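# Slide out the unbanded slide box's tray partway

## Task

Push the inner tray of the slide box that has no band out of its sleeve until a few centimetres of it stick out, and leave it like that; if the tray ends up showing less than that, more exposure still scores better. When the scene ends, the banded slide box has to be upright with its tray fully closed, otherwise the task counts as failed.

## Robot and tools

Robot: two arms, left_arm and right_arm, each with a two-finger gripper. Everything is given in the scene frame: origin at table-top height midway between the nominal arm bases, +x out over the table, +y toward left_arm's side, +z up. Arm names do not match image left and right. The true bases sit a bit away from their nominal spots, and only a BASES line gives them. A gripper's fingers point along its own +z and open and close along its own y. end_effector_position is the point between the finger pads, just behind the tips. Printed positions and orientations can be off by a few centimetres, more at long reach.

A row is always 16 numbers: left_arm x, y, z (metres), qw, qx, qy, qz (unit quaternion, w first), opening, then the same eight for right_arm. Position and quaternion are an absolute pose in the scene frame. Opening runs from -1 (closed, 0 mm gap) to +1 (open, about 87 mm). In between: 0.5 is about 69 mm, 0 about 43 mm, -0.5 about 18 mm. An arm that should stay put gets the pose reported in the last result before it stopped, repeated in every call, with its current opening. Sending 0 as an opening is a real command. To keep orientation, repeat one fixed quaternion rather than copying the drifting reported one.

execute_actions(actions, cameras): actions is a list of actions. Each action is a table of 1 to 15 rows, one per 1/30 s step, and the last row is held to fill 15 steps (0.5 s). In each action, every target must lie within 0.6 m of that gripper's position at the start of the action, along each of the gripper's current axes. Otherwise the action is refused for both arms, and if the first action fails this check the whole call is refused. An empty list just reports the state. cameras: null, omitted or ["all"] gives all images, [] gives none, and an unknown name invalidates the call.

move(target, speed, blend, opening_speed, blocking, cameras): drives each gripper in a straight line from its Hand target to an absolute target. target is one 16-number row or a list of up to 15 rows, all sharing 10 s at most. speed is in m/s (0.002 to 2.9, default 0.25), one value or one per target, and rotation is capped at twice that in rad/s. blend (m) rounds corners in a list; 0 means a stop at each. opening_speed is in scale units per second, at least 0.2. blocking=false returns after about 0.5 s while the move keeps going, and a new move takes over from the running one. Paths do not avoid obstacles or the other arm. Faster paths stray and lag more, and go wide most when the arm is nearly straight. Do not route a path near an arm's own base, because it can change the shoulder posture. Opening changes on later list targets happen only once everything is at rest. The result adds a move: line with the ending (done, off_target, moving, held, fault) and the limits that acted (paced = pose clipped, held = steps withheld). done means within 10 mm and 2 degrees of the target. It says nothing about contact.

wait(seconds 0 to 10, cameras): lets time pass while commands are held. A running move goes on. stop(cameras): brakes a running move, and a fast move needs room to brake. zoom_image(camera, region [x0,y0,x1,y1] in pixels, max 504x504): an enlarged view of the newest image from cam_high, cam_low, cam_left_wrist or cam_right_wrist (each 896x504). finished_scene(scene): ends scene 1 or 2 for good. Scene 1 is practice and may be skipped.

Results give each arm's end_effector_position, quaternion, Hand target (where the arm is actually being sent, often short of what you asked for, so send the remainder next), Tool commands, grip_measured (on the command scale, accurate to about 0.043), joint positions (gripper last, 0 to 1), joint velocities ("within noise" means still), and joint torques (offset and noisy; joints 1 to 3 wrap at ±28 N m). Action calls also list positions at some steps. Each step clips commanded orientation to within 40 degrees of the measured one. Friction and weight can leave the gripper low, short or tilted, so check and correct after every move. Small moves may not happen, or may go sideways. Gripping: command about 0.04 below the reading at first touch for full force, about 20 N per pad.

Joint ranges (rad): waist -2.618 to 3.054, shoulder 0 to 3.142, elbow 0 to 3.142 (straight 2.901), wrist pitch and yaw ±1.571, wrist roll ±2.094.

Avoid: dropping things, letting go of moving parts, slams, hard hits or very hard pushes, anything leaving the table, and contact or squeezing between the two arms, which can fail the scene. Hot motors appear as a MOTOR HOT line at 75 °C. At 90 °C the arm folds and idles. Holding loads, stretched arms and pushing toward unreachable poses all add heat, even while you think. Time spent thinking still runs the simulation. Loose objects may get small random pushes. Knocking over or opening the banded box fails the task.

Each tool is called after ">>>" as a command line: name --argument value for each argument, lists and objects as JSON in quotes; but a table of rows of numbers goes row by row, as --pt "numbers of a row", without its own name.

## Session

>>> execute_actions --actions '[]'

Scene clock: 0.00 s.
left_arm: end_effector_position=(+0.3307, +0.1846, +0.2158) grip_measured=+0.984 end_effector_quat_wxyz=(+0.591, -0.028, +0.789, -0.166) | right_arm: end_effector_position=(+0.3340, -0.2532, +0.2255) grip_measured=+1.000 end_effector_quat_wxyz=(+0.544, +0.082, +0.835, +0.028)
Joint positions: left_arm=[-0.499 0.859 0.45 0.15 -0.283 -0.384 0.992] | right_arm=[0.031 1.177 0.884 -0.127 0.056 0.175 1]
Joint velocities: within noise
Joint torques (N m): no reading
Heat: left arm: 24 °C; right arm: 32 °C.
Hand target: left_arm +0.3320, +0.1844, +0.2212; +0.595, -0.030, +0.785, -0.168 | right_arm +0.3370, -0.2531, +0.2372; +0.557, +0.082, +0.826, +0.030
Tool commands: left_gripper/opening=+1.0 right_gripper/opening=+1.0

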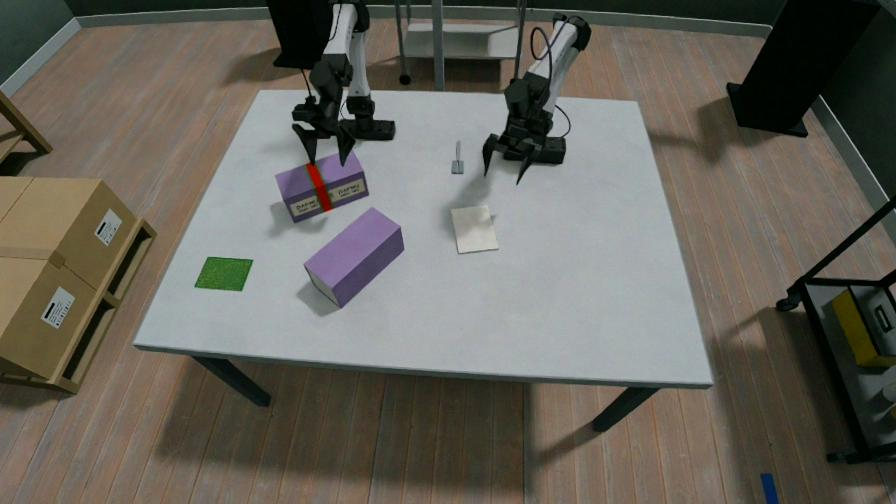

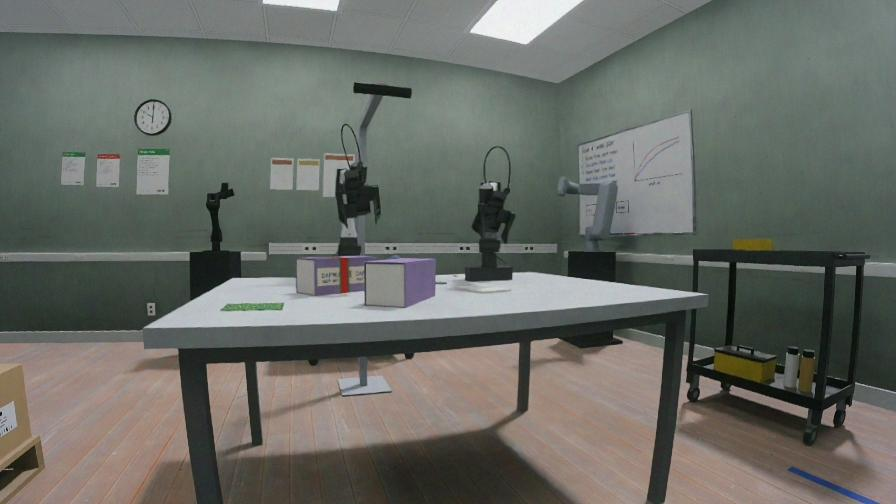

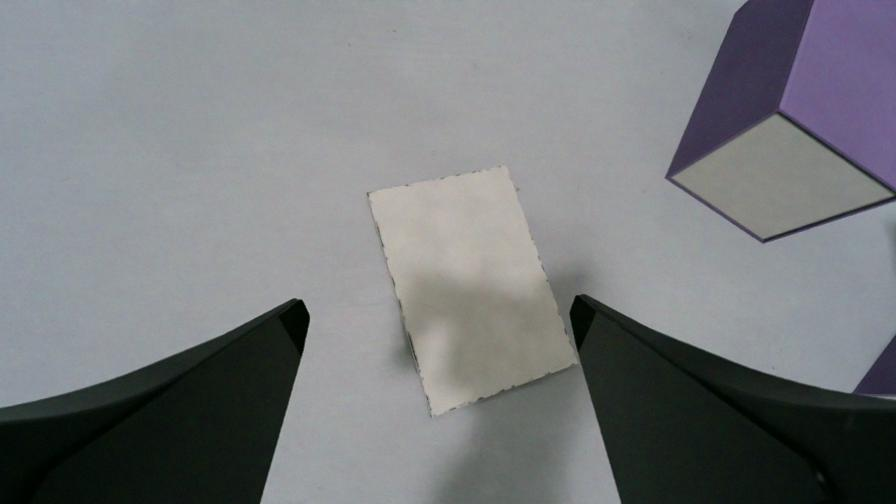

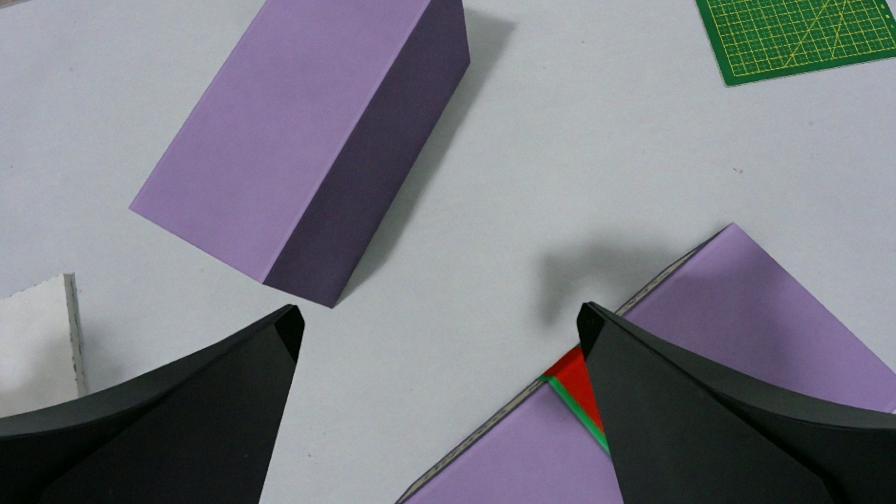

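>>> zoom_image --camera "cam_high" --region '[180, 130, 520, 320]'

>>> zoom_image --camera "cam_low" --region '[280, 230, 460, 320]'

>>> zoom_image --camera "cam_left_wrist" --region '[600, 0, 896, 260]'

Scaled by 1.482 from the camera's 896x504 image, which has a finer 1280x720 frame.

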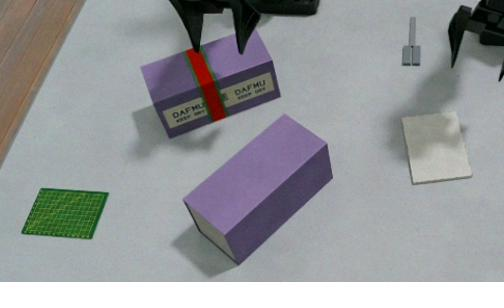

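Scaled by 2.800 from the camera's 896x504 image, which has a finer 1280x720 frame.

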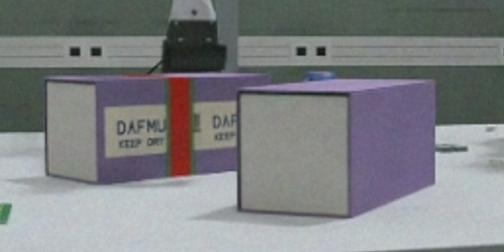

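Scaled by 1.703 from the camera's 896x504 image, which has a finer 1280x720 frame.

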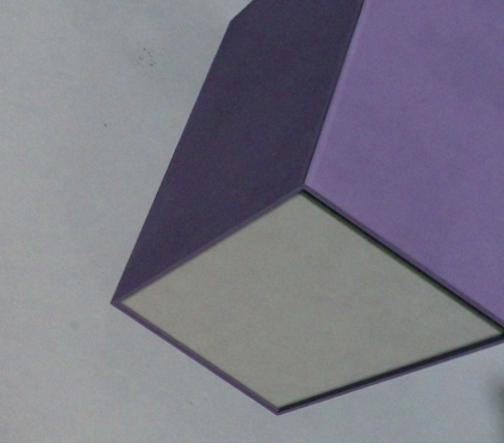

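>>> move --target '[0.332,0.1844,0.2212,0.595,-0.03,0.785,-0.168,1,0.38,-0.2,0.27,0.1,0,0.995,0,1]'

Scene clock: 51.67 s.
left_arm: end_effector_position=(+0.3307, +0.1846, +0.2158) grip_measured=+0.984 end_effector_quat_wxyz=(+0.591, -0.028, +0.789, -0.166) | right_arm: end_effector_position=(+0.3790, -0.2044, +0.2638) grip_measured=+1.000 end_effector_quat_wxyz=(+0.210, +0.007, +0.978, +0.007)
Joint positions: left_arm=[-0.499 0.859 0.45 0.15 -0.283 -0.384 0.992] | right_arm=[0.141 2.157 2.573 -1.567 0.04 0.13 1]
Joint velocities: within noise
Joint torques (N m): left_arm=[0.02 -1.54 9.05 1.77 -0.07 -0.05] | right_arm=[-0.29 -8.51 7.31 1.17 -0.14 -0.02]
Heat: left arm: 28 °C; right arm: 37 °C.
Hand target: left_arm +0.3320, +0.1844, +0.2213; +0.595, -0.030, +0.785, -0.168 | right_arm +0.3795, -0.2001, +0.2693; +0.217, +0.000, +0.976, +0.015
Off the commanded pose: left_arm 0.006 m, 1 deg | right_arm 0.008 m, 13 deg.
joint sent to its limit (right arm) — joint 4 (wrist pitch), lower limit. The joint targets are off in orientation, not in position.
move: off_target (right_arm)

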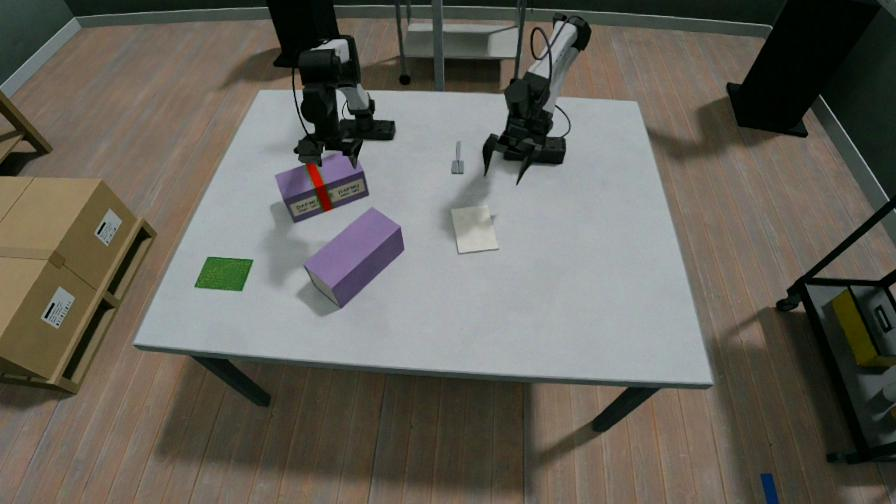

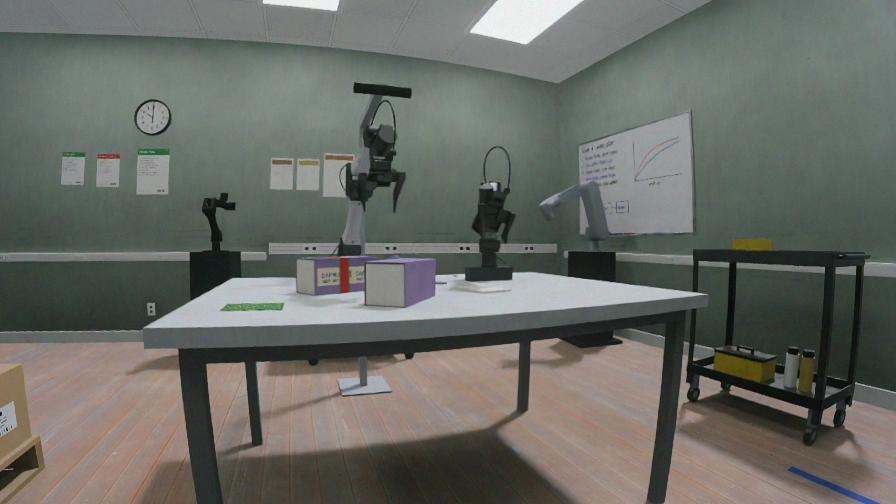

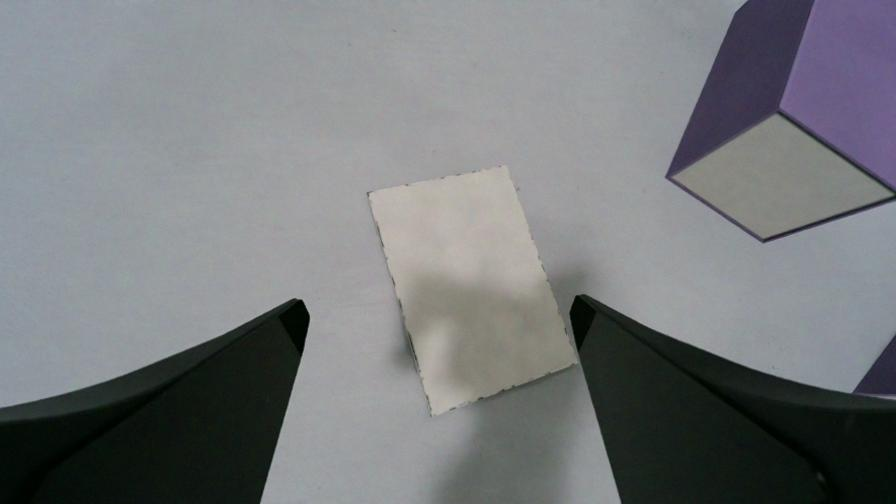

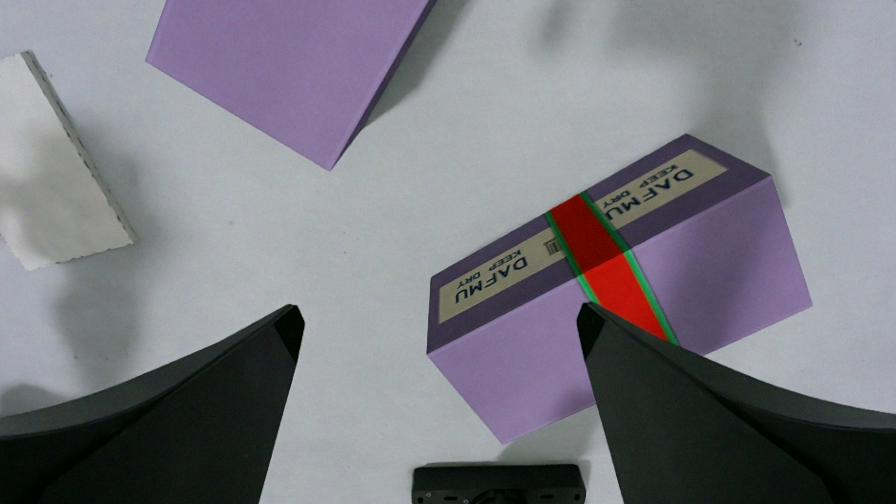

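>>> move --target '[0.332,0.1844,0.2212,0.595,-0.03,0.785,-0.168,1,0.45,-0.18,0.25,0.0,0.259,0.966,0,1]'

Scene clock: 63.83 s.
left_arm: end_effector_position=(+0.3307, +0.1846, +0.2158) grip_measured=+0.984 end_effector_quat_wxyz=(+0.591, -0.028, +0.789, -0.166) | right_arm: end_effector_position=(+0.4408, -0.1810, +0.2397) grip_measured=+1.000 end_effector_quat_wxyz=(+0.220, +0.271, +0.932, +0.093)
Joint positions: left_arm=[-0.499 0.859 0.45 0.15 -0.283 -0.384 0.992] | right_arm=[0.114 2.385 2.833 -1.536 -0.008 0.667 1]
Joint velocities: within noise
Joint torques (N m): left_arm=[-0.01 -1.51 9.13 1.78 -0.01 -0.01] | right_arm=[-1.17 -9.91 7.36 1.62 -0.19 0.12]
Heat: left arm: 29 °C; right arm: 37 °C.
Hand target: left_arm +0.3320, +0.1844, +0.2213; +0.595, -0.030, +0.785, -0.168 | right_arm +0.4488, -0.1803, +0.2496; +0.240, +0.274, +0.925, +0.109
Off the commanded pose: left_arm 0.006 m, 1 deg | right_arm 0.014 m, 28 deg.
elbow stopped short (right arm): the move would have taken joint 3 (elbow) straighter than the controller allows.
move: off_target (right_arm)

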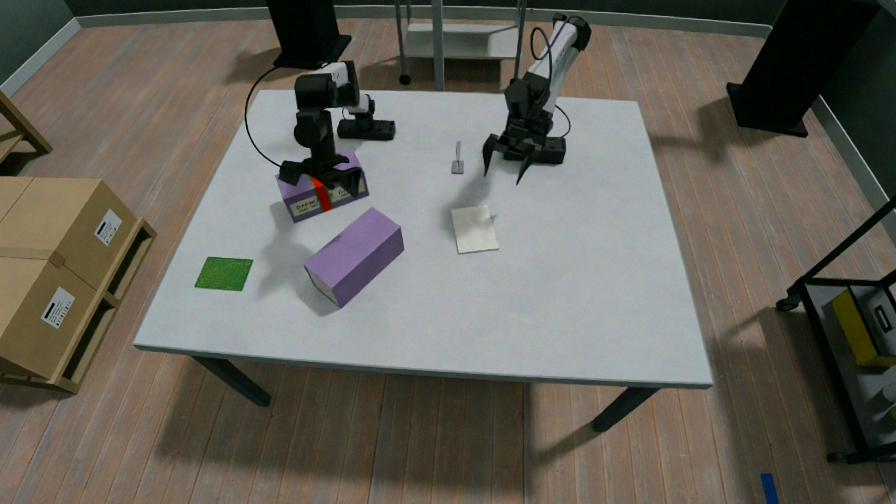

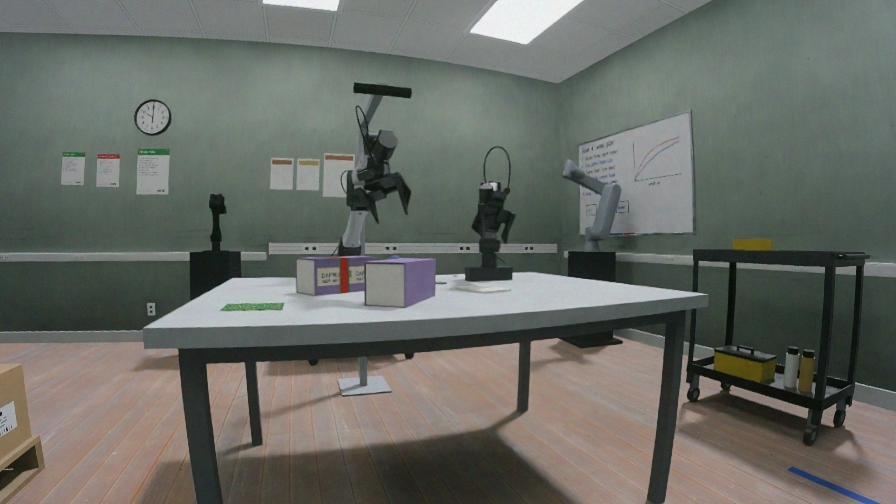

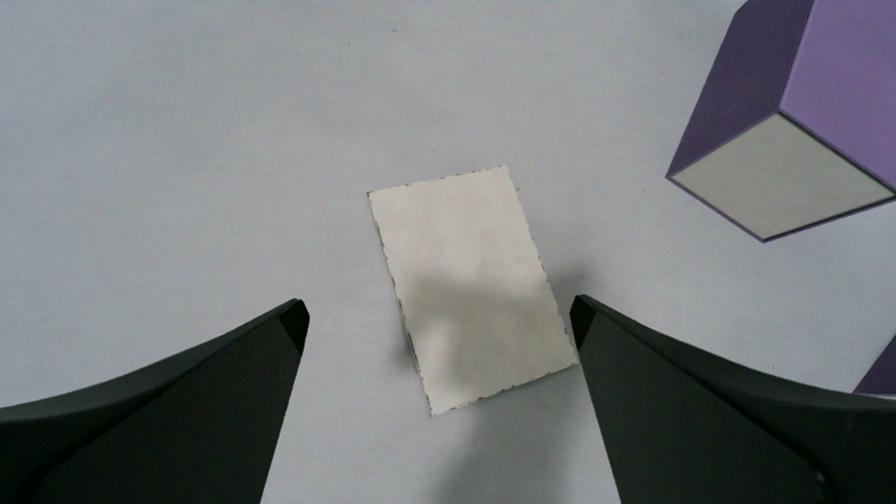

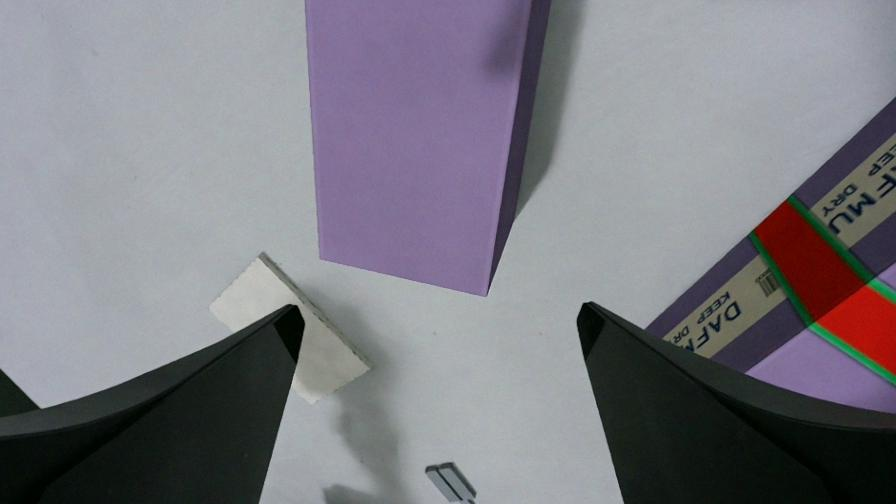

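>>> move --target '[0.332,0.1844,0.2212,0.595,-0.03,0.785,-0.168,1,0.47,-0.19,0.16,0.0,0.284,0.959,0,1]' --cameras '["cam_high","cam_low","cam_right_wrist"]'

Scene clock: 106.97 s.
left_arm: end_effector_position=(+0.3307, +0.1846, +0.2158) grip_measured=+0.984 end_effector_quat_wxyz=(+0.591, -0.028, +0.789, -0.166) | right_arm: end_effector_position=(+0.4597, -0.1891, +0.1501) grip_measured=+1.000 end_effector_quat_wxyz=(+0.145, +0.293, +0.943, +0.063)
Joint positions: left_arm=[-0.499 0.859 0.45 0.15 -0.283 -0.384 0.992] | right_arm=[0.093 2.577 2.837 -1.514 -0.01 0.682 1]
Joint velocities: within noise
Joint torques (N m): left_arm=[0.25 -1.72 9.02 1.7 -0.01 0.05] | right_arm=[-1.13 -11.66 7.36 1.31 -0.04 0.14]
Heat: left arm: 30 °C; right arm: 39 °C.
Hand target: left_arm +0.3320, +0.1844, +0.2213; +0.595, -0.030, +0.785, -0.168 | right_arm +0.4687, -0.1901, +0.1598; +0.167, +0.297, +0.937, +0.075
Off the commanded pose: left_arm 0.006 m, 1 deg | right_arm 0.014 m, 18 deg.
elbow stopped short (right arm): the move would have taken joint 3 (elbow) straighter than the controller allows.
move: off_target (right_arm)
Images, in order (width x height): cam_high 896x504, cam_low 896x504, cam_right_wrist 896x504.

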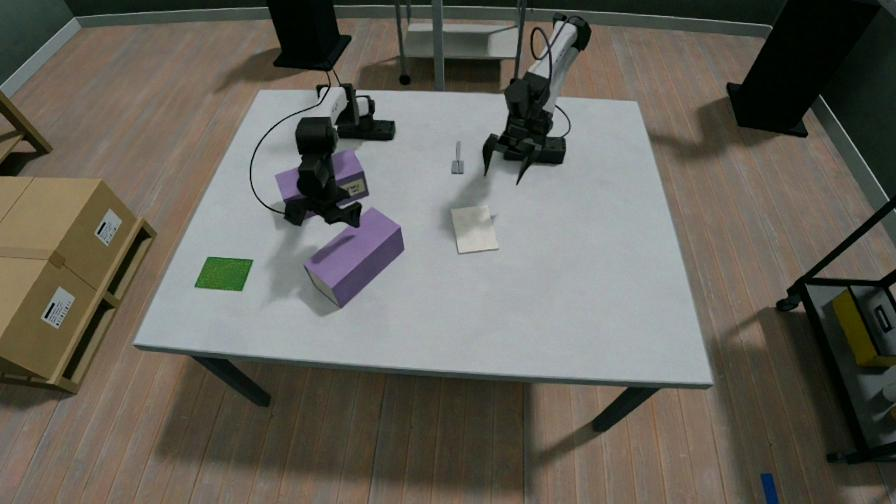

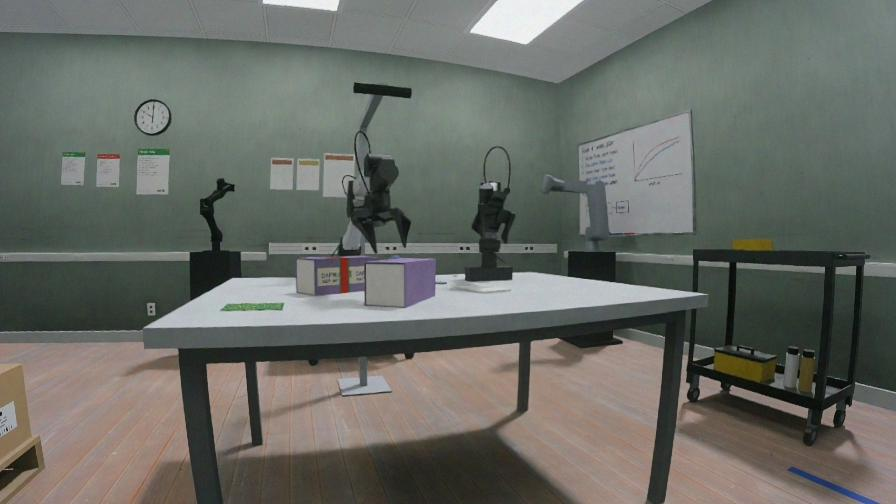

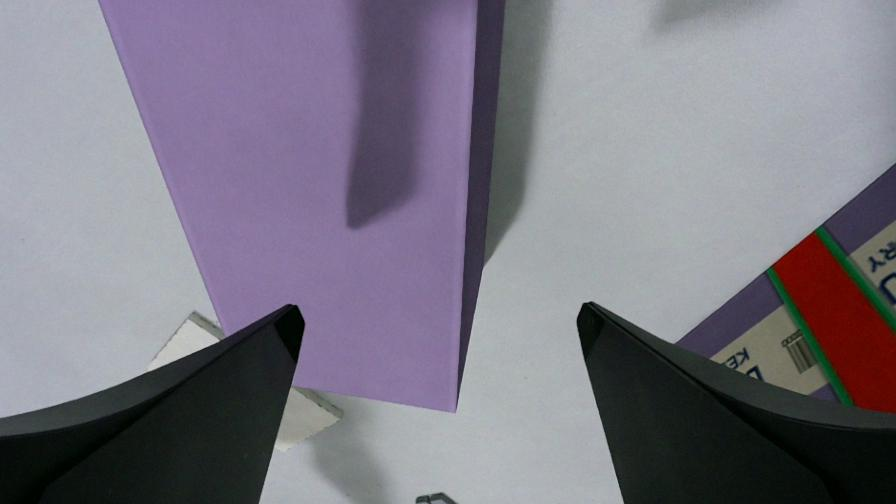

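>>> move --target '[0.26,0.02,0.14,0.515,0.239,0.808,-0.1525,-1,0.47,-0.125,0.18,0.0,0.284,0.959,0,-1]'

Scene clock: 161.03 s.
left_arm: end_effector_position=(+0.2545, +0.0288, +0.1296) grip_measured=-1.000 end_effector_quat_wxyz=(+0.503, +0.244, +0.815, -0.149) | right_arm: end_effector_position=(+0.4613, -0.1295, +0.1533) grip_measured=-0.959 end_effector_quat_wxyz=(+0.153, +0.302, +0.937, +0.088)
Joint positions: left_arm=[-1.083 1.35 0.551 0.27 -0.473 -0.258 0] | right_arm=[0.2 2.577 2.837 -1.477 -0.01 0.81 0.021]
Joint velocities: within noise
Joint torques (N m): left_arm=[-0.28 -3.44 10.1 1.74 -0.17 0.01] | right_arm=[-0.49 -14.09 7.38 1.37 -0.07 0.11]
Heat: left arm: 31 °C; right arm: 46 °C.
Hand target: left_arm +0.2595, +0.0205, +0.1401; +0.515, +0.239, +0.809, -0.153 | right_arm +0.4680, -0.1253, +0.1797; +0.186, +0.301, +0.929, +0.111
Off the commanded pose: left_arm 0.015 m, 2 deg | right_arm 0.028 m, 20 deg.
elbow stopped short (right arm): the move would have taken joint 3 (elbow) straighter than the controller allows.
move: off_target (left_arm, right_arm)

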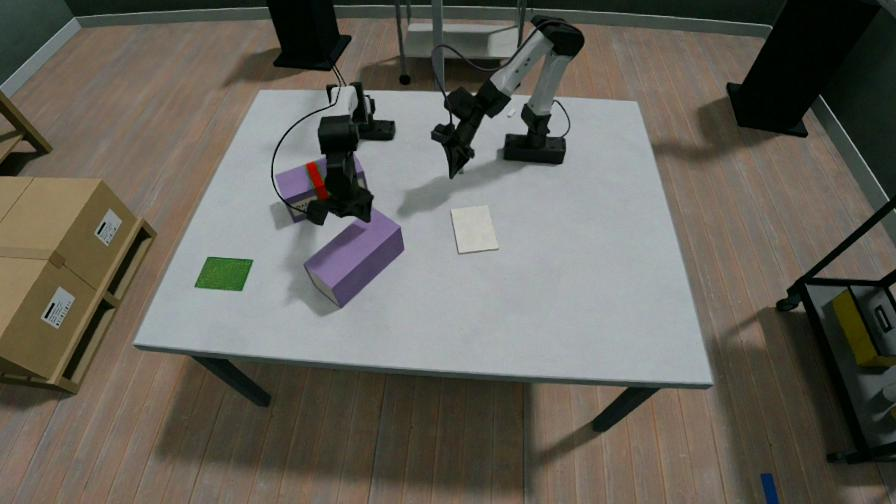

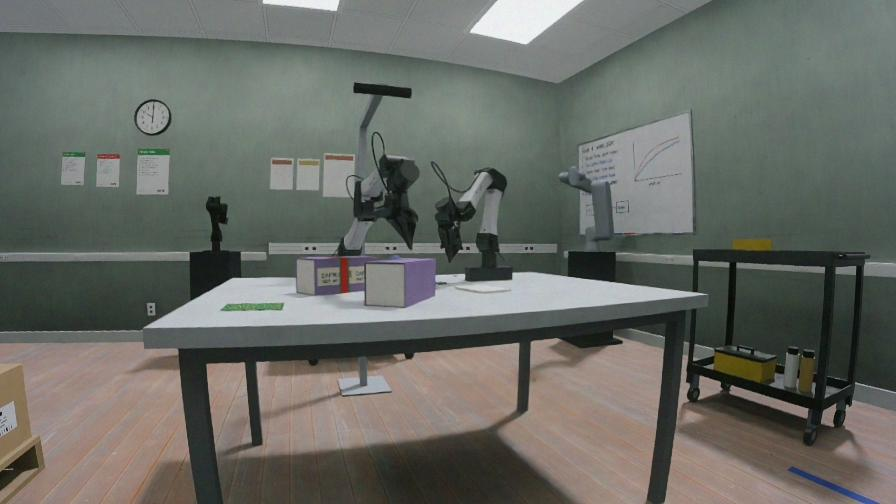

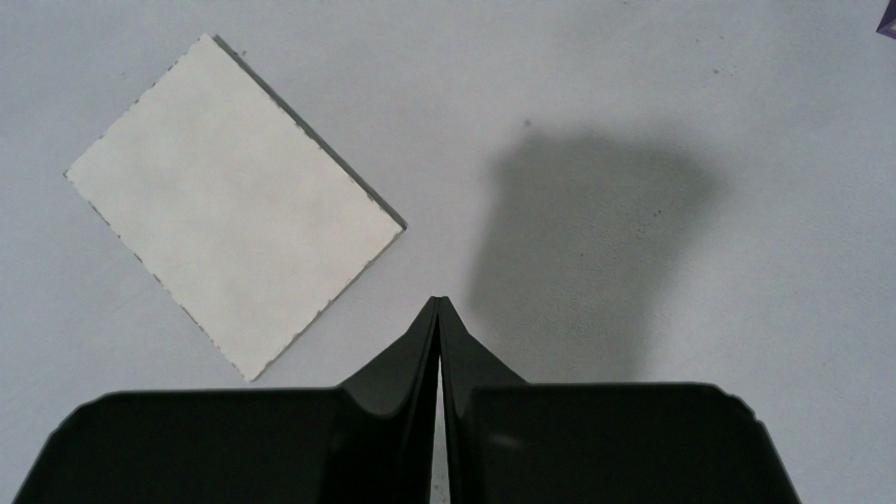

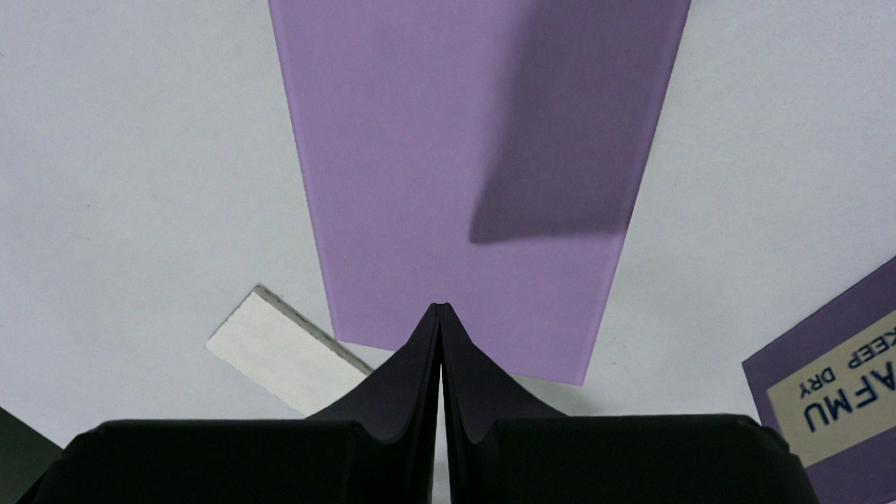

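>>> move --target '[0.325,-0.032,0.07,0.601,0.227,0.743,-0.184,-1,0.48,-0.145,0.15,0.0,0.284,0.959,0,-1]'

Scene clock: 195.77 s.
left_arm: end_effector_position=(+0.3192, -0.0271, +0.0682) grip_measured=-1.000 end_effector_quat_wxyz=(+0.596, +0.229, +0.748, -0.180) | right_arm: end_effector_position=(+0.4702, -0.1449, +0.1410) grip_measured=-0.959 end_effector_quat_wxyz=(+0.154, +0.304, +0.937, +0.083)
Joint positions: left_arm=[-1.006 1.997 0.583 1.163 -0.434 -0.104 0] | right_arm=[0.17 2.603 2.837 -1.454 -0.01 0.782 0.021]
Joint velocities: within noise
Joint torques (N m): left_arm=[0.99 -6.86 6.37 1.97 0.09 0.01] | right_arm=[-1.11 -11.49 7.43 1.38 -0.06 -0.06]
Heat: left arm: 32 °C; right arm: 55 °C.
Hand target: left_arm +0.3248, -0.0317, +0.0701; +0.601, +0.227, +0.744, -0.184 | right_arm +0.4789, -0.1452, +0.1499; +0.174, +0.301, +0.933, +0.096
Off the commanded pose: left_arm 0.008 m, 1 deg | right_arm 0.013 m, 20 deg.
elbow stopped short (right arm): the move would have taken joint 3 (elbow) straighter than the controller allows.
move: off_target (right_arm)

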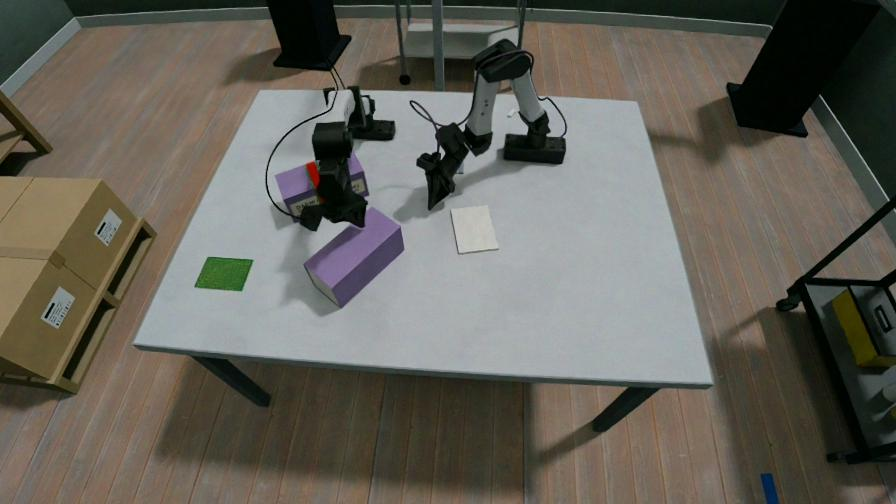

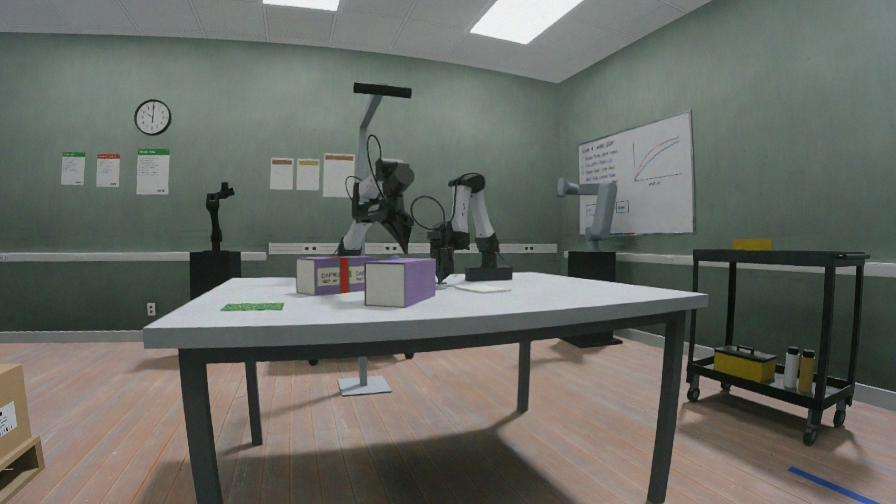

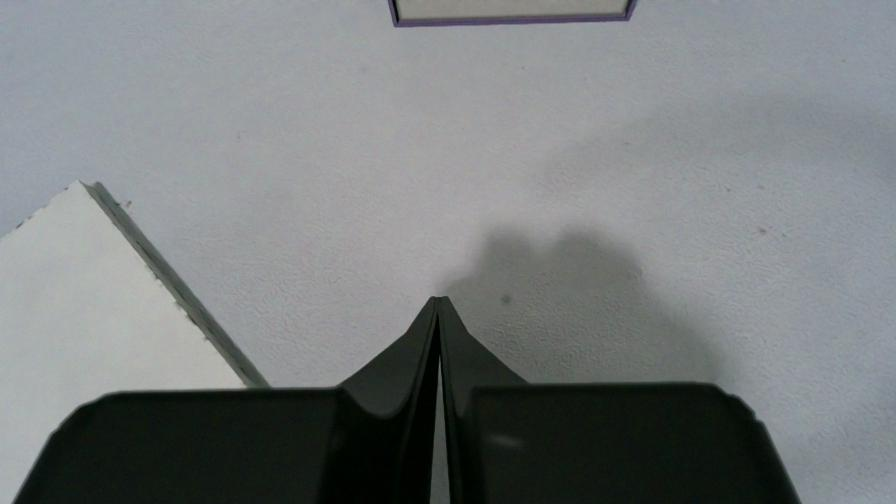

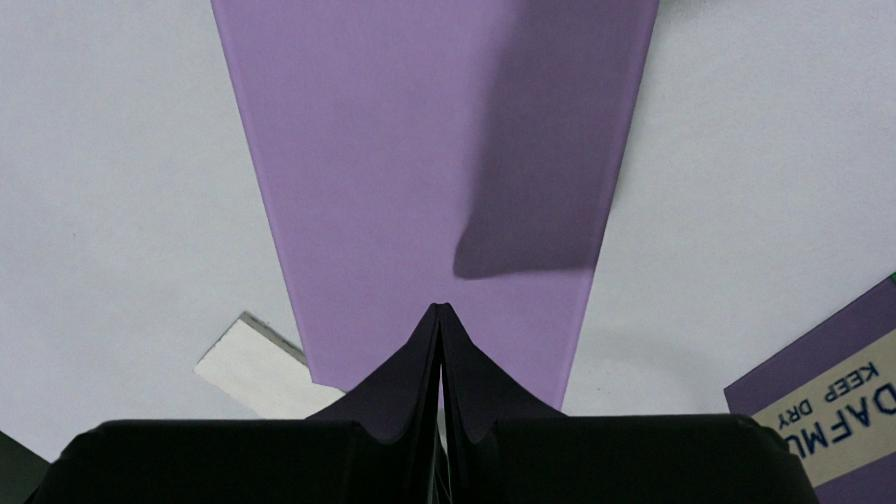

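>>> move --target '[0.325,-0.074,0.065,0.601,0.227,0.743,-0.184,-1,0.49,-0.15,0.115,0.0,0.284,0.959,0,-1]' --speed 0.1

Scene clock: 209.13 s.
left_arm: end_effector_position=(+0.3244, -0.0686, +0.0683) grip_measured=-1.000 end_effector_quat_wxyz=(+0.602, +0.230, +0.742, -0.185) | right_arm: end_effector_position=(+0.4760, -0.1470, +0.1259) grip_measured=-0.959 end_effector_quat_wxyz=(+0.147, +0.301, +0.938, +0.085)
Joint positions: left_arm=[-1.054 2.089 0.741 1.113 -0.476 -0.106 0] | right_arm=[0.161 2.642 2.851 -1.438 -0.023 0.769 0.021]
Joint velocities: within noise
Joint torques (N m): left_arm=[-0.79 -7.98 6.78 1.7 -0.11 -0.11] | right_arm=[-1.26 -9.09 6.43 1.6 0.06 -0.06]
Heat: left arm: 32 °C; right arm: 53 °C.
Hand target: left_arm +0.3249, -0.0738, +0.0650; +0.601, +0.227, +0.744, -0.184 | right_arm +0.4884, -0.1503, +0.1149; +0.160, +0.301, +0.936, +0.086
Off the commanded pose: left_arm 0.006 m, 0 deg | right_arm 0.018 m, 20 deg.
elbow stopped short (right arm): the move would have taken joint 3 (elbow) straighter than the controller allows.
move: off_target (right_arm)

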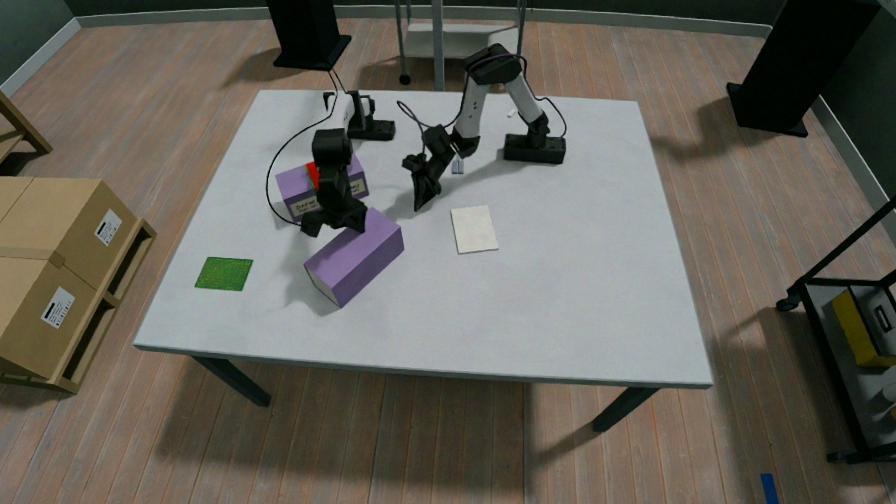

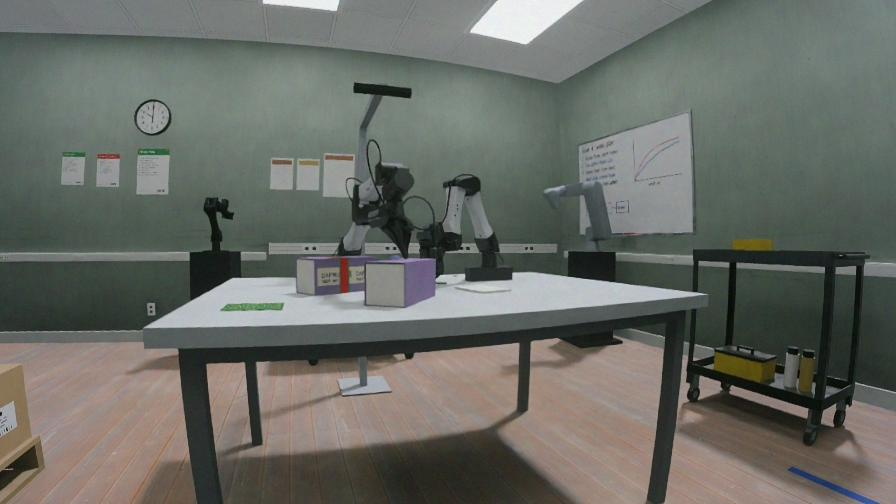

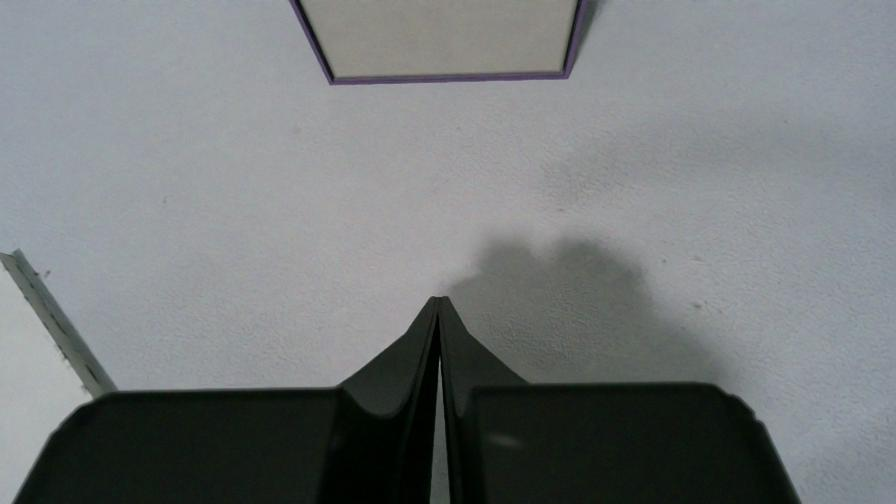

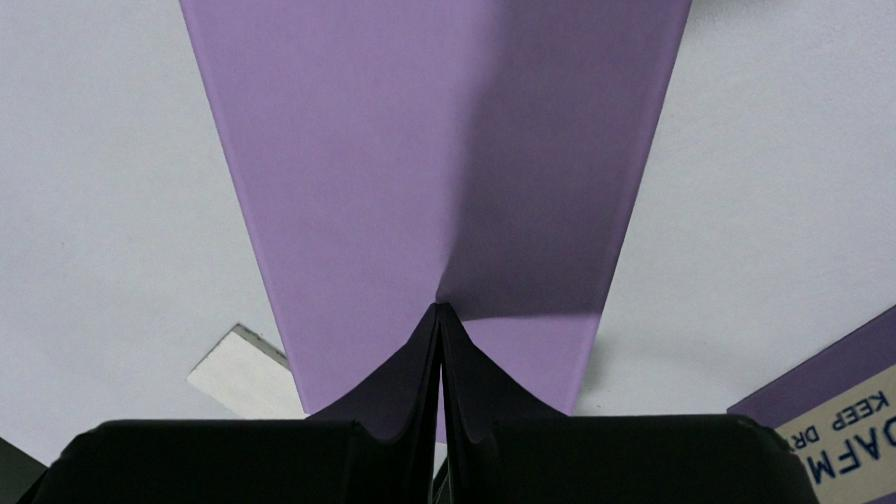

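>>> move --target '[0.365,-0.101,0.06,0.601,0.227,0.743,-0.184,-1,0.488,-0.15,0.09,0.0,0.284,0.959,0,-1]' --speed 0.1

Scene clock: 217.40 s.
left_arm: end_effector_position=(+0.3600, -0.0977, +0.0644) grip_measured=-1.000 end_effector_quat_wxyz=(+0.602, +0.224, +0.743, -0.186) | right_arm: end_effector_position=(+0.4762, -0.1446, +0.1244) grip_measured=-0.959 end_effector_quat_wxyz=(+0.144, +0.297, +0.939, +0.092)
Joint positions: left_arm=[-1.008 2.196 0.934 1.033 -0.437 -0.105 0] | right_arm=[0.159 2.657 2.873 -1.446 -0.04 0.763 0.021]
Joint velocities: within noise
Joint torques (N m): left_arm=[0.95 -8.87 7.46 1.73 0.06 0.04] | right_arm=[-1.1 -6.61 4.62 1.59 0.24 -0.03]
Heat: left arm: 32 °C; right arm: 50 °C.
Hand target: left_arm +0.3648, -0.1007, +0.0600; +0.601, +0.227, +0.744, -0.184 | right_arm +0.4847, -0.1505, +0.0901; +0.135, +0.300, +0.941, +0.074
Off the commanded pose: left_arm 0.007 m, 0 deg | right_arm 0.037 m, 20 deg.
elbow stopped short (right arm): the move would have taken joint 3 (elbow) straighter than the controller allows.
elbow read too straight (right arm): the controller reads joint 3 (elbow) straighter than it allows; while it does, the hand can move without a command.
move: off_target (right_arm)

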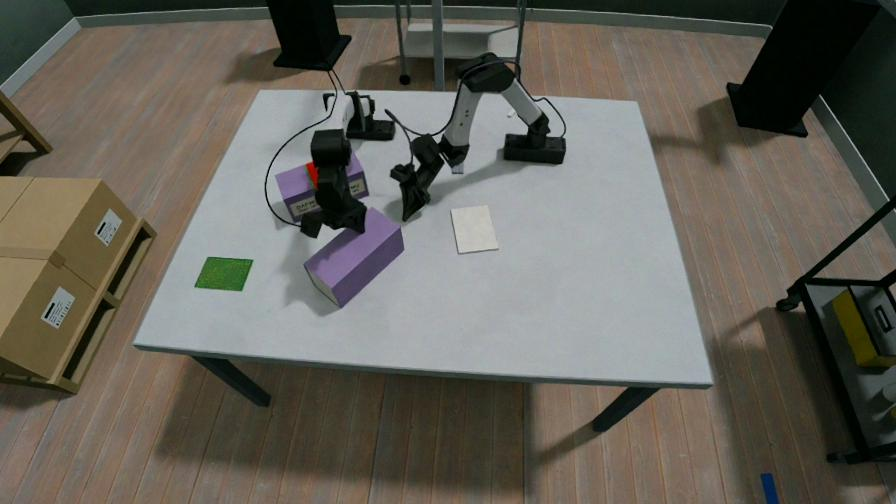

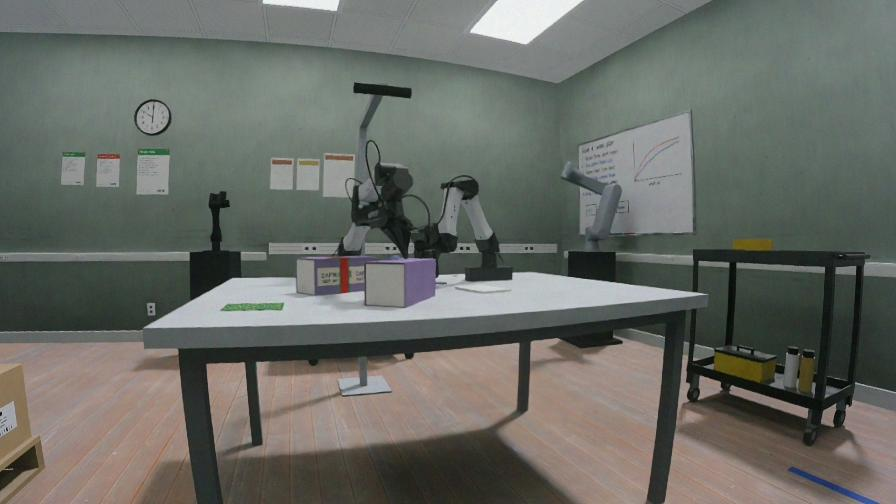

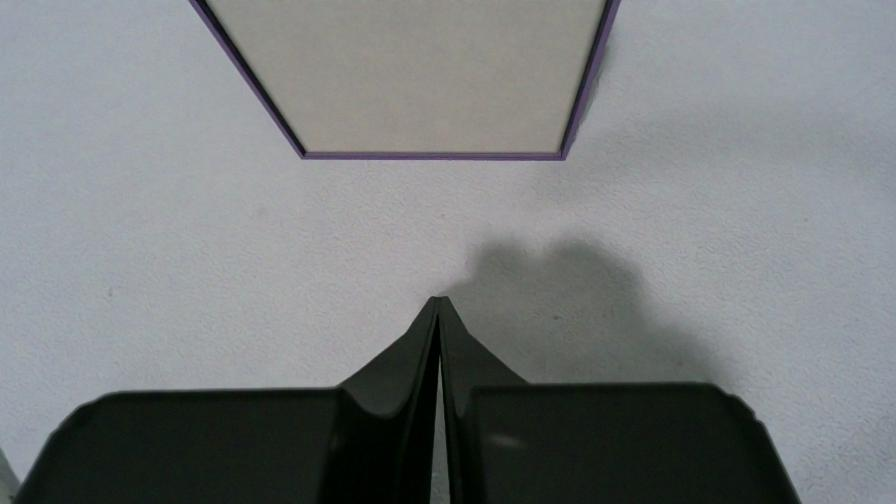

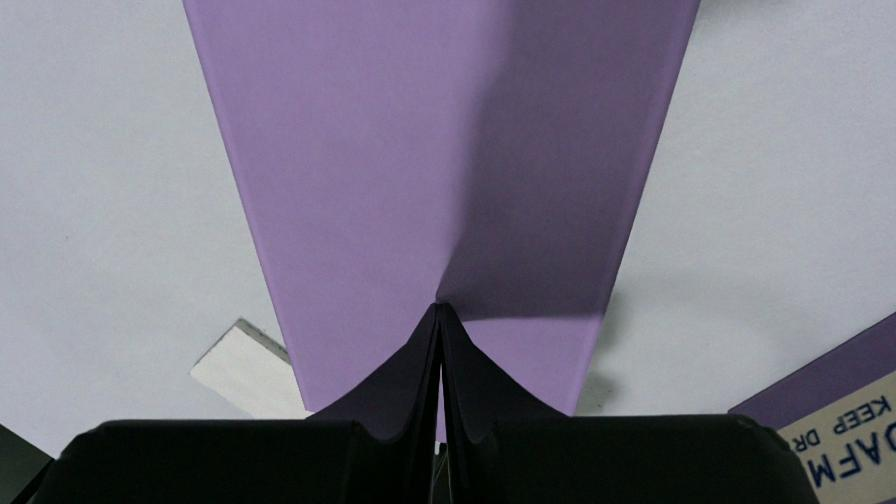

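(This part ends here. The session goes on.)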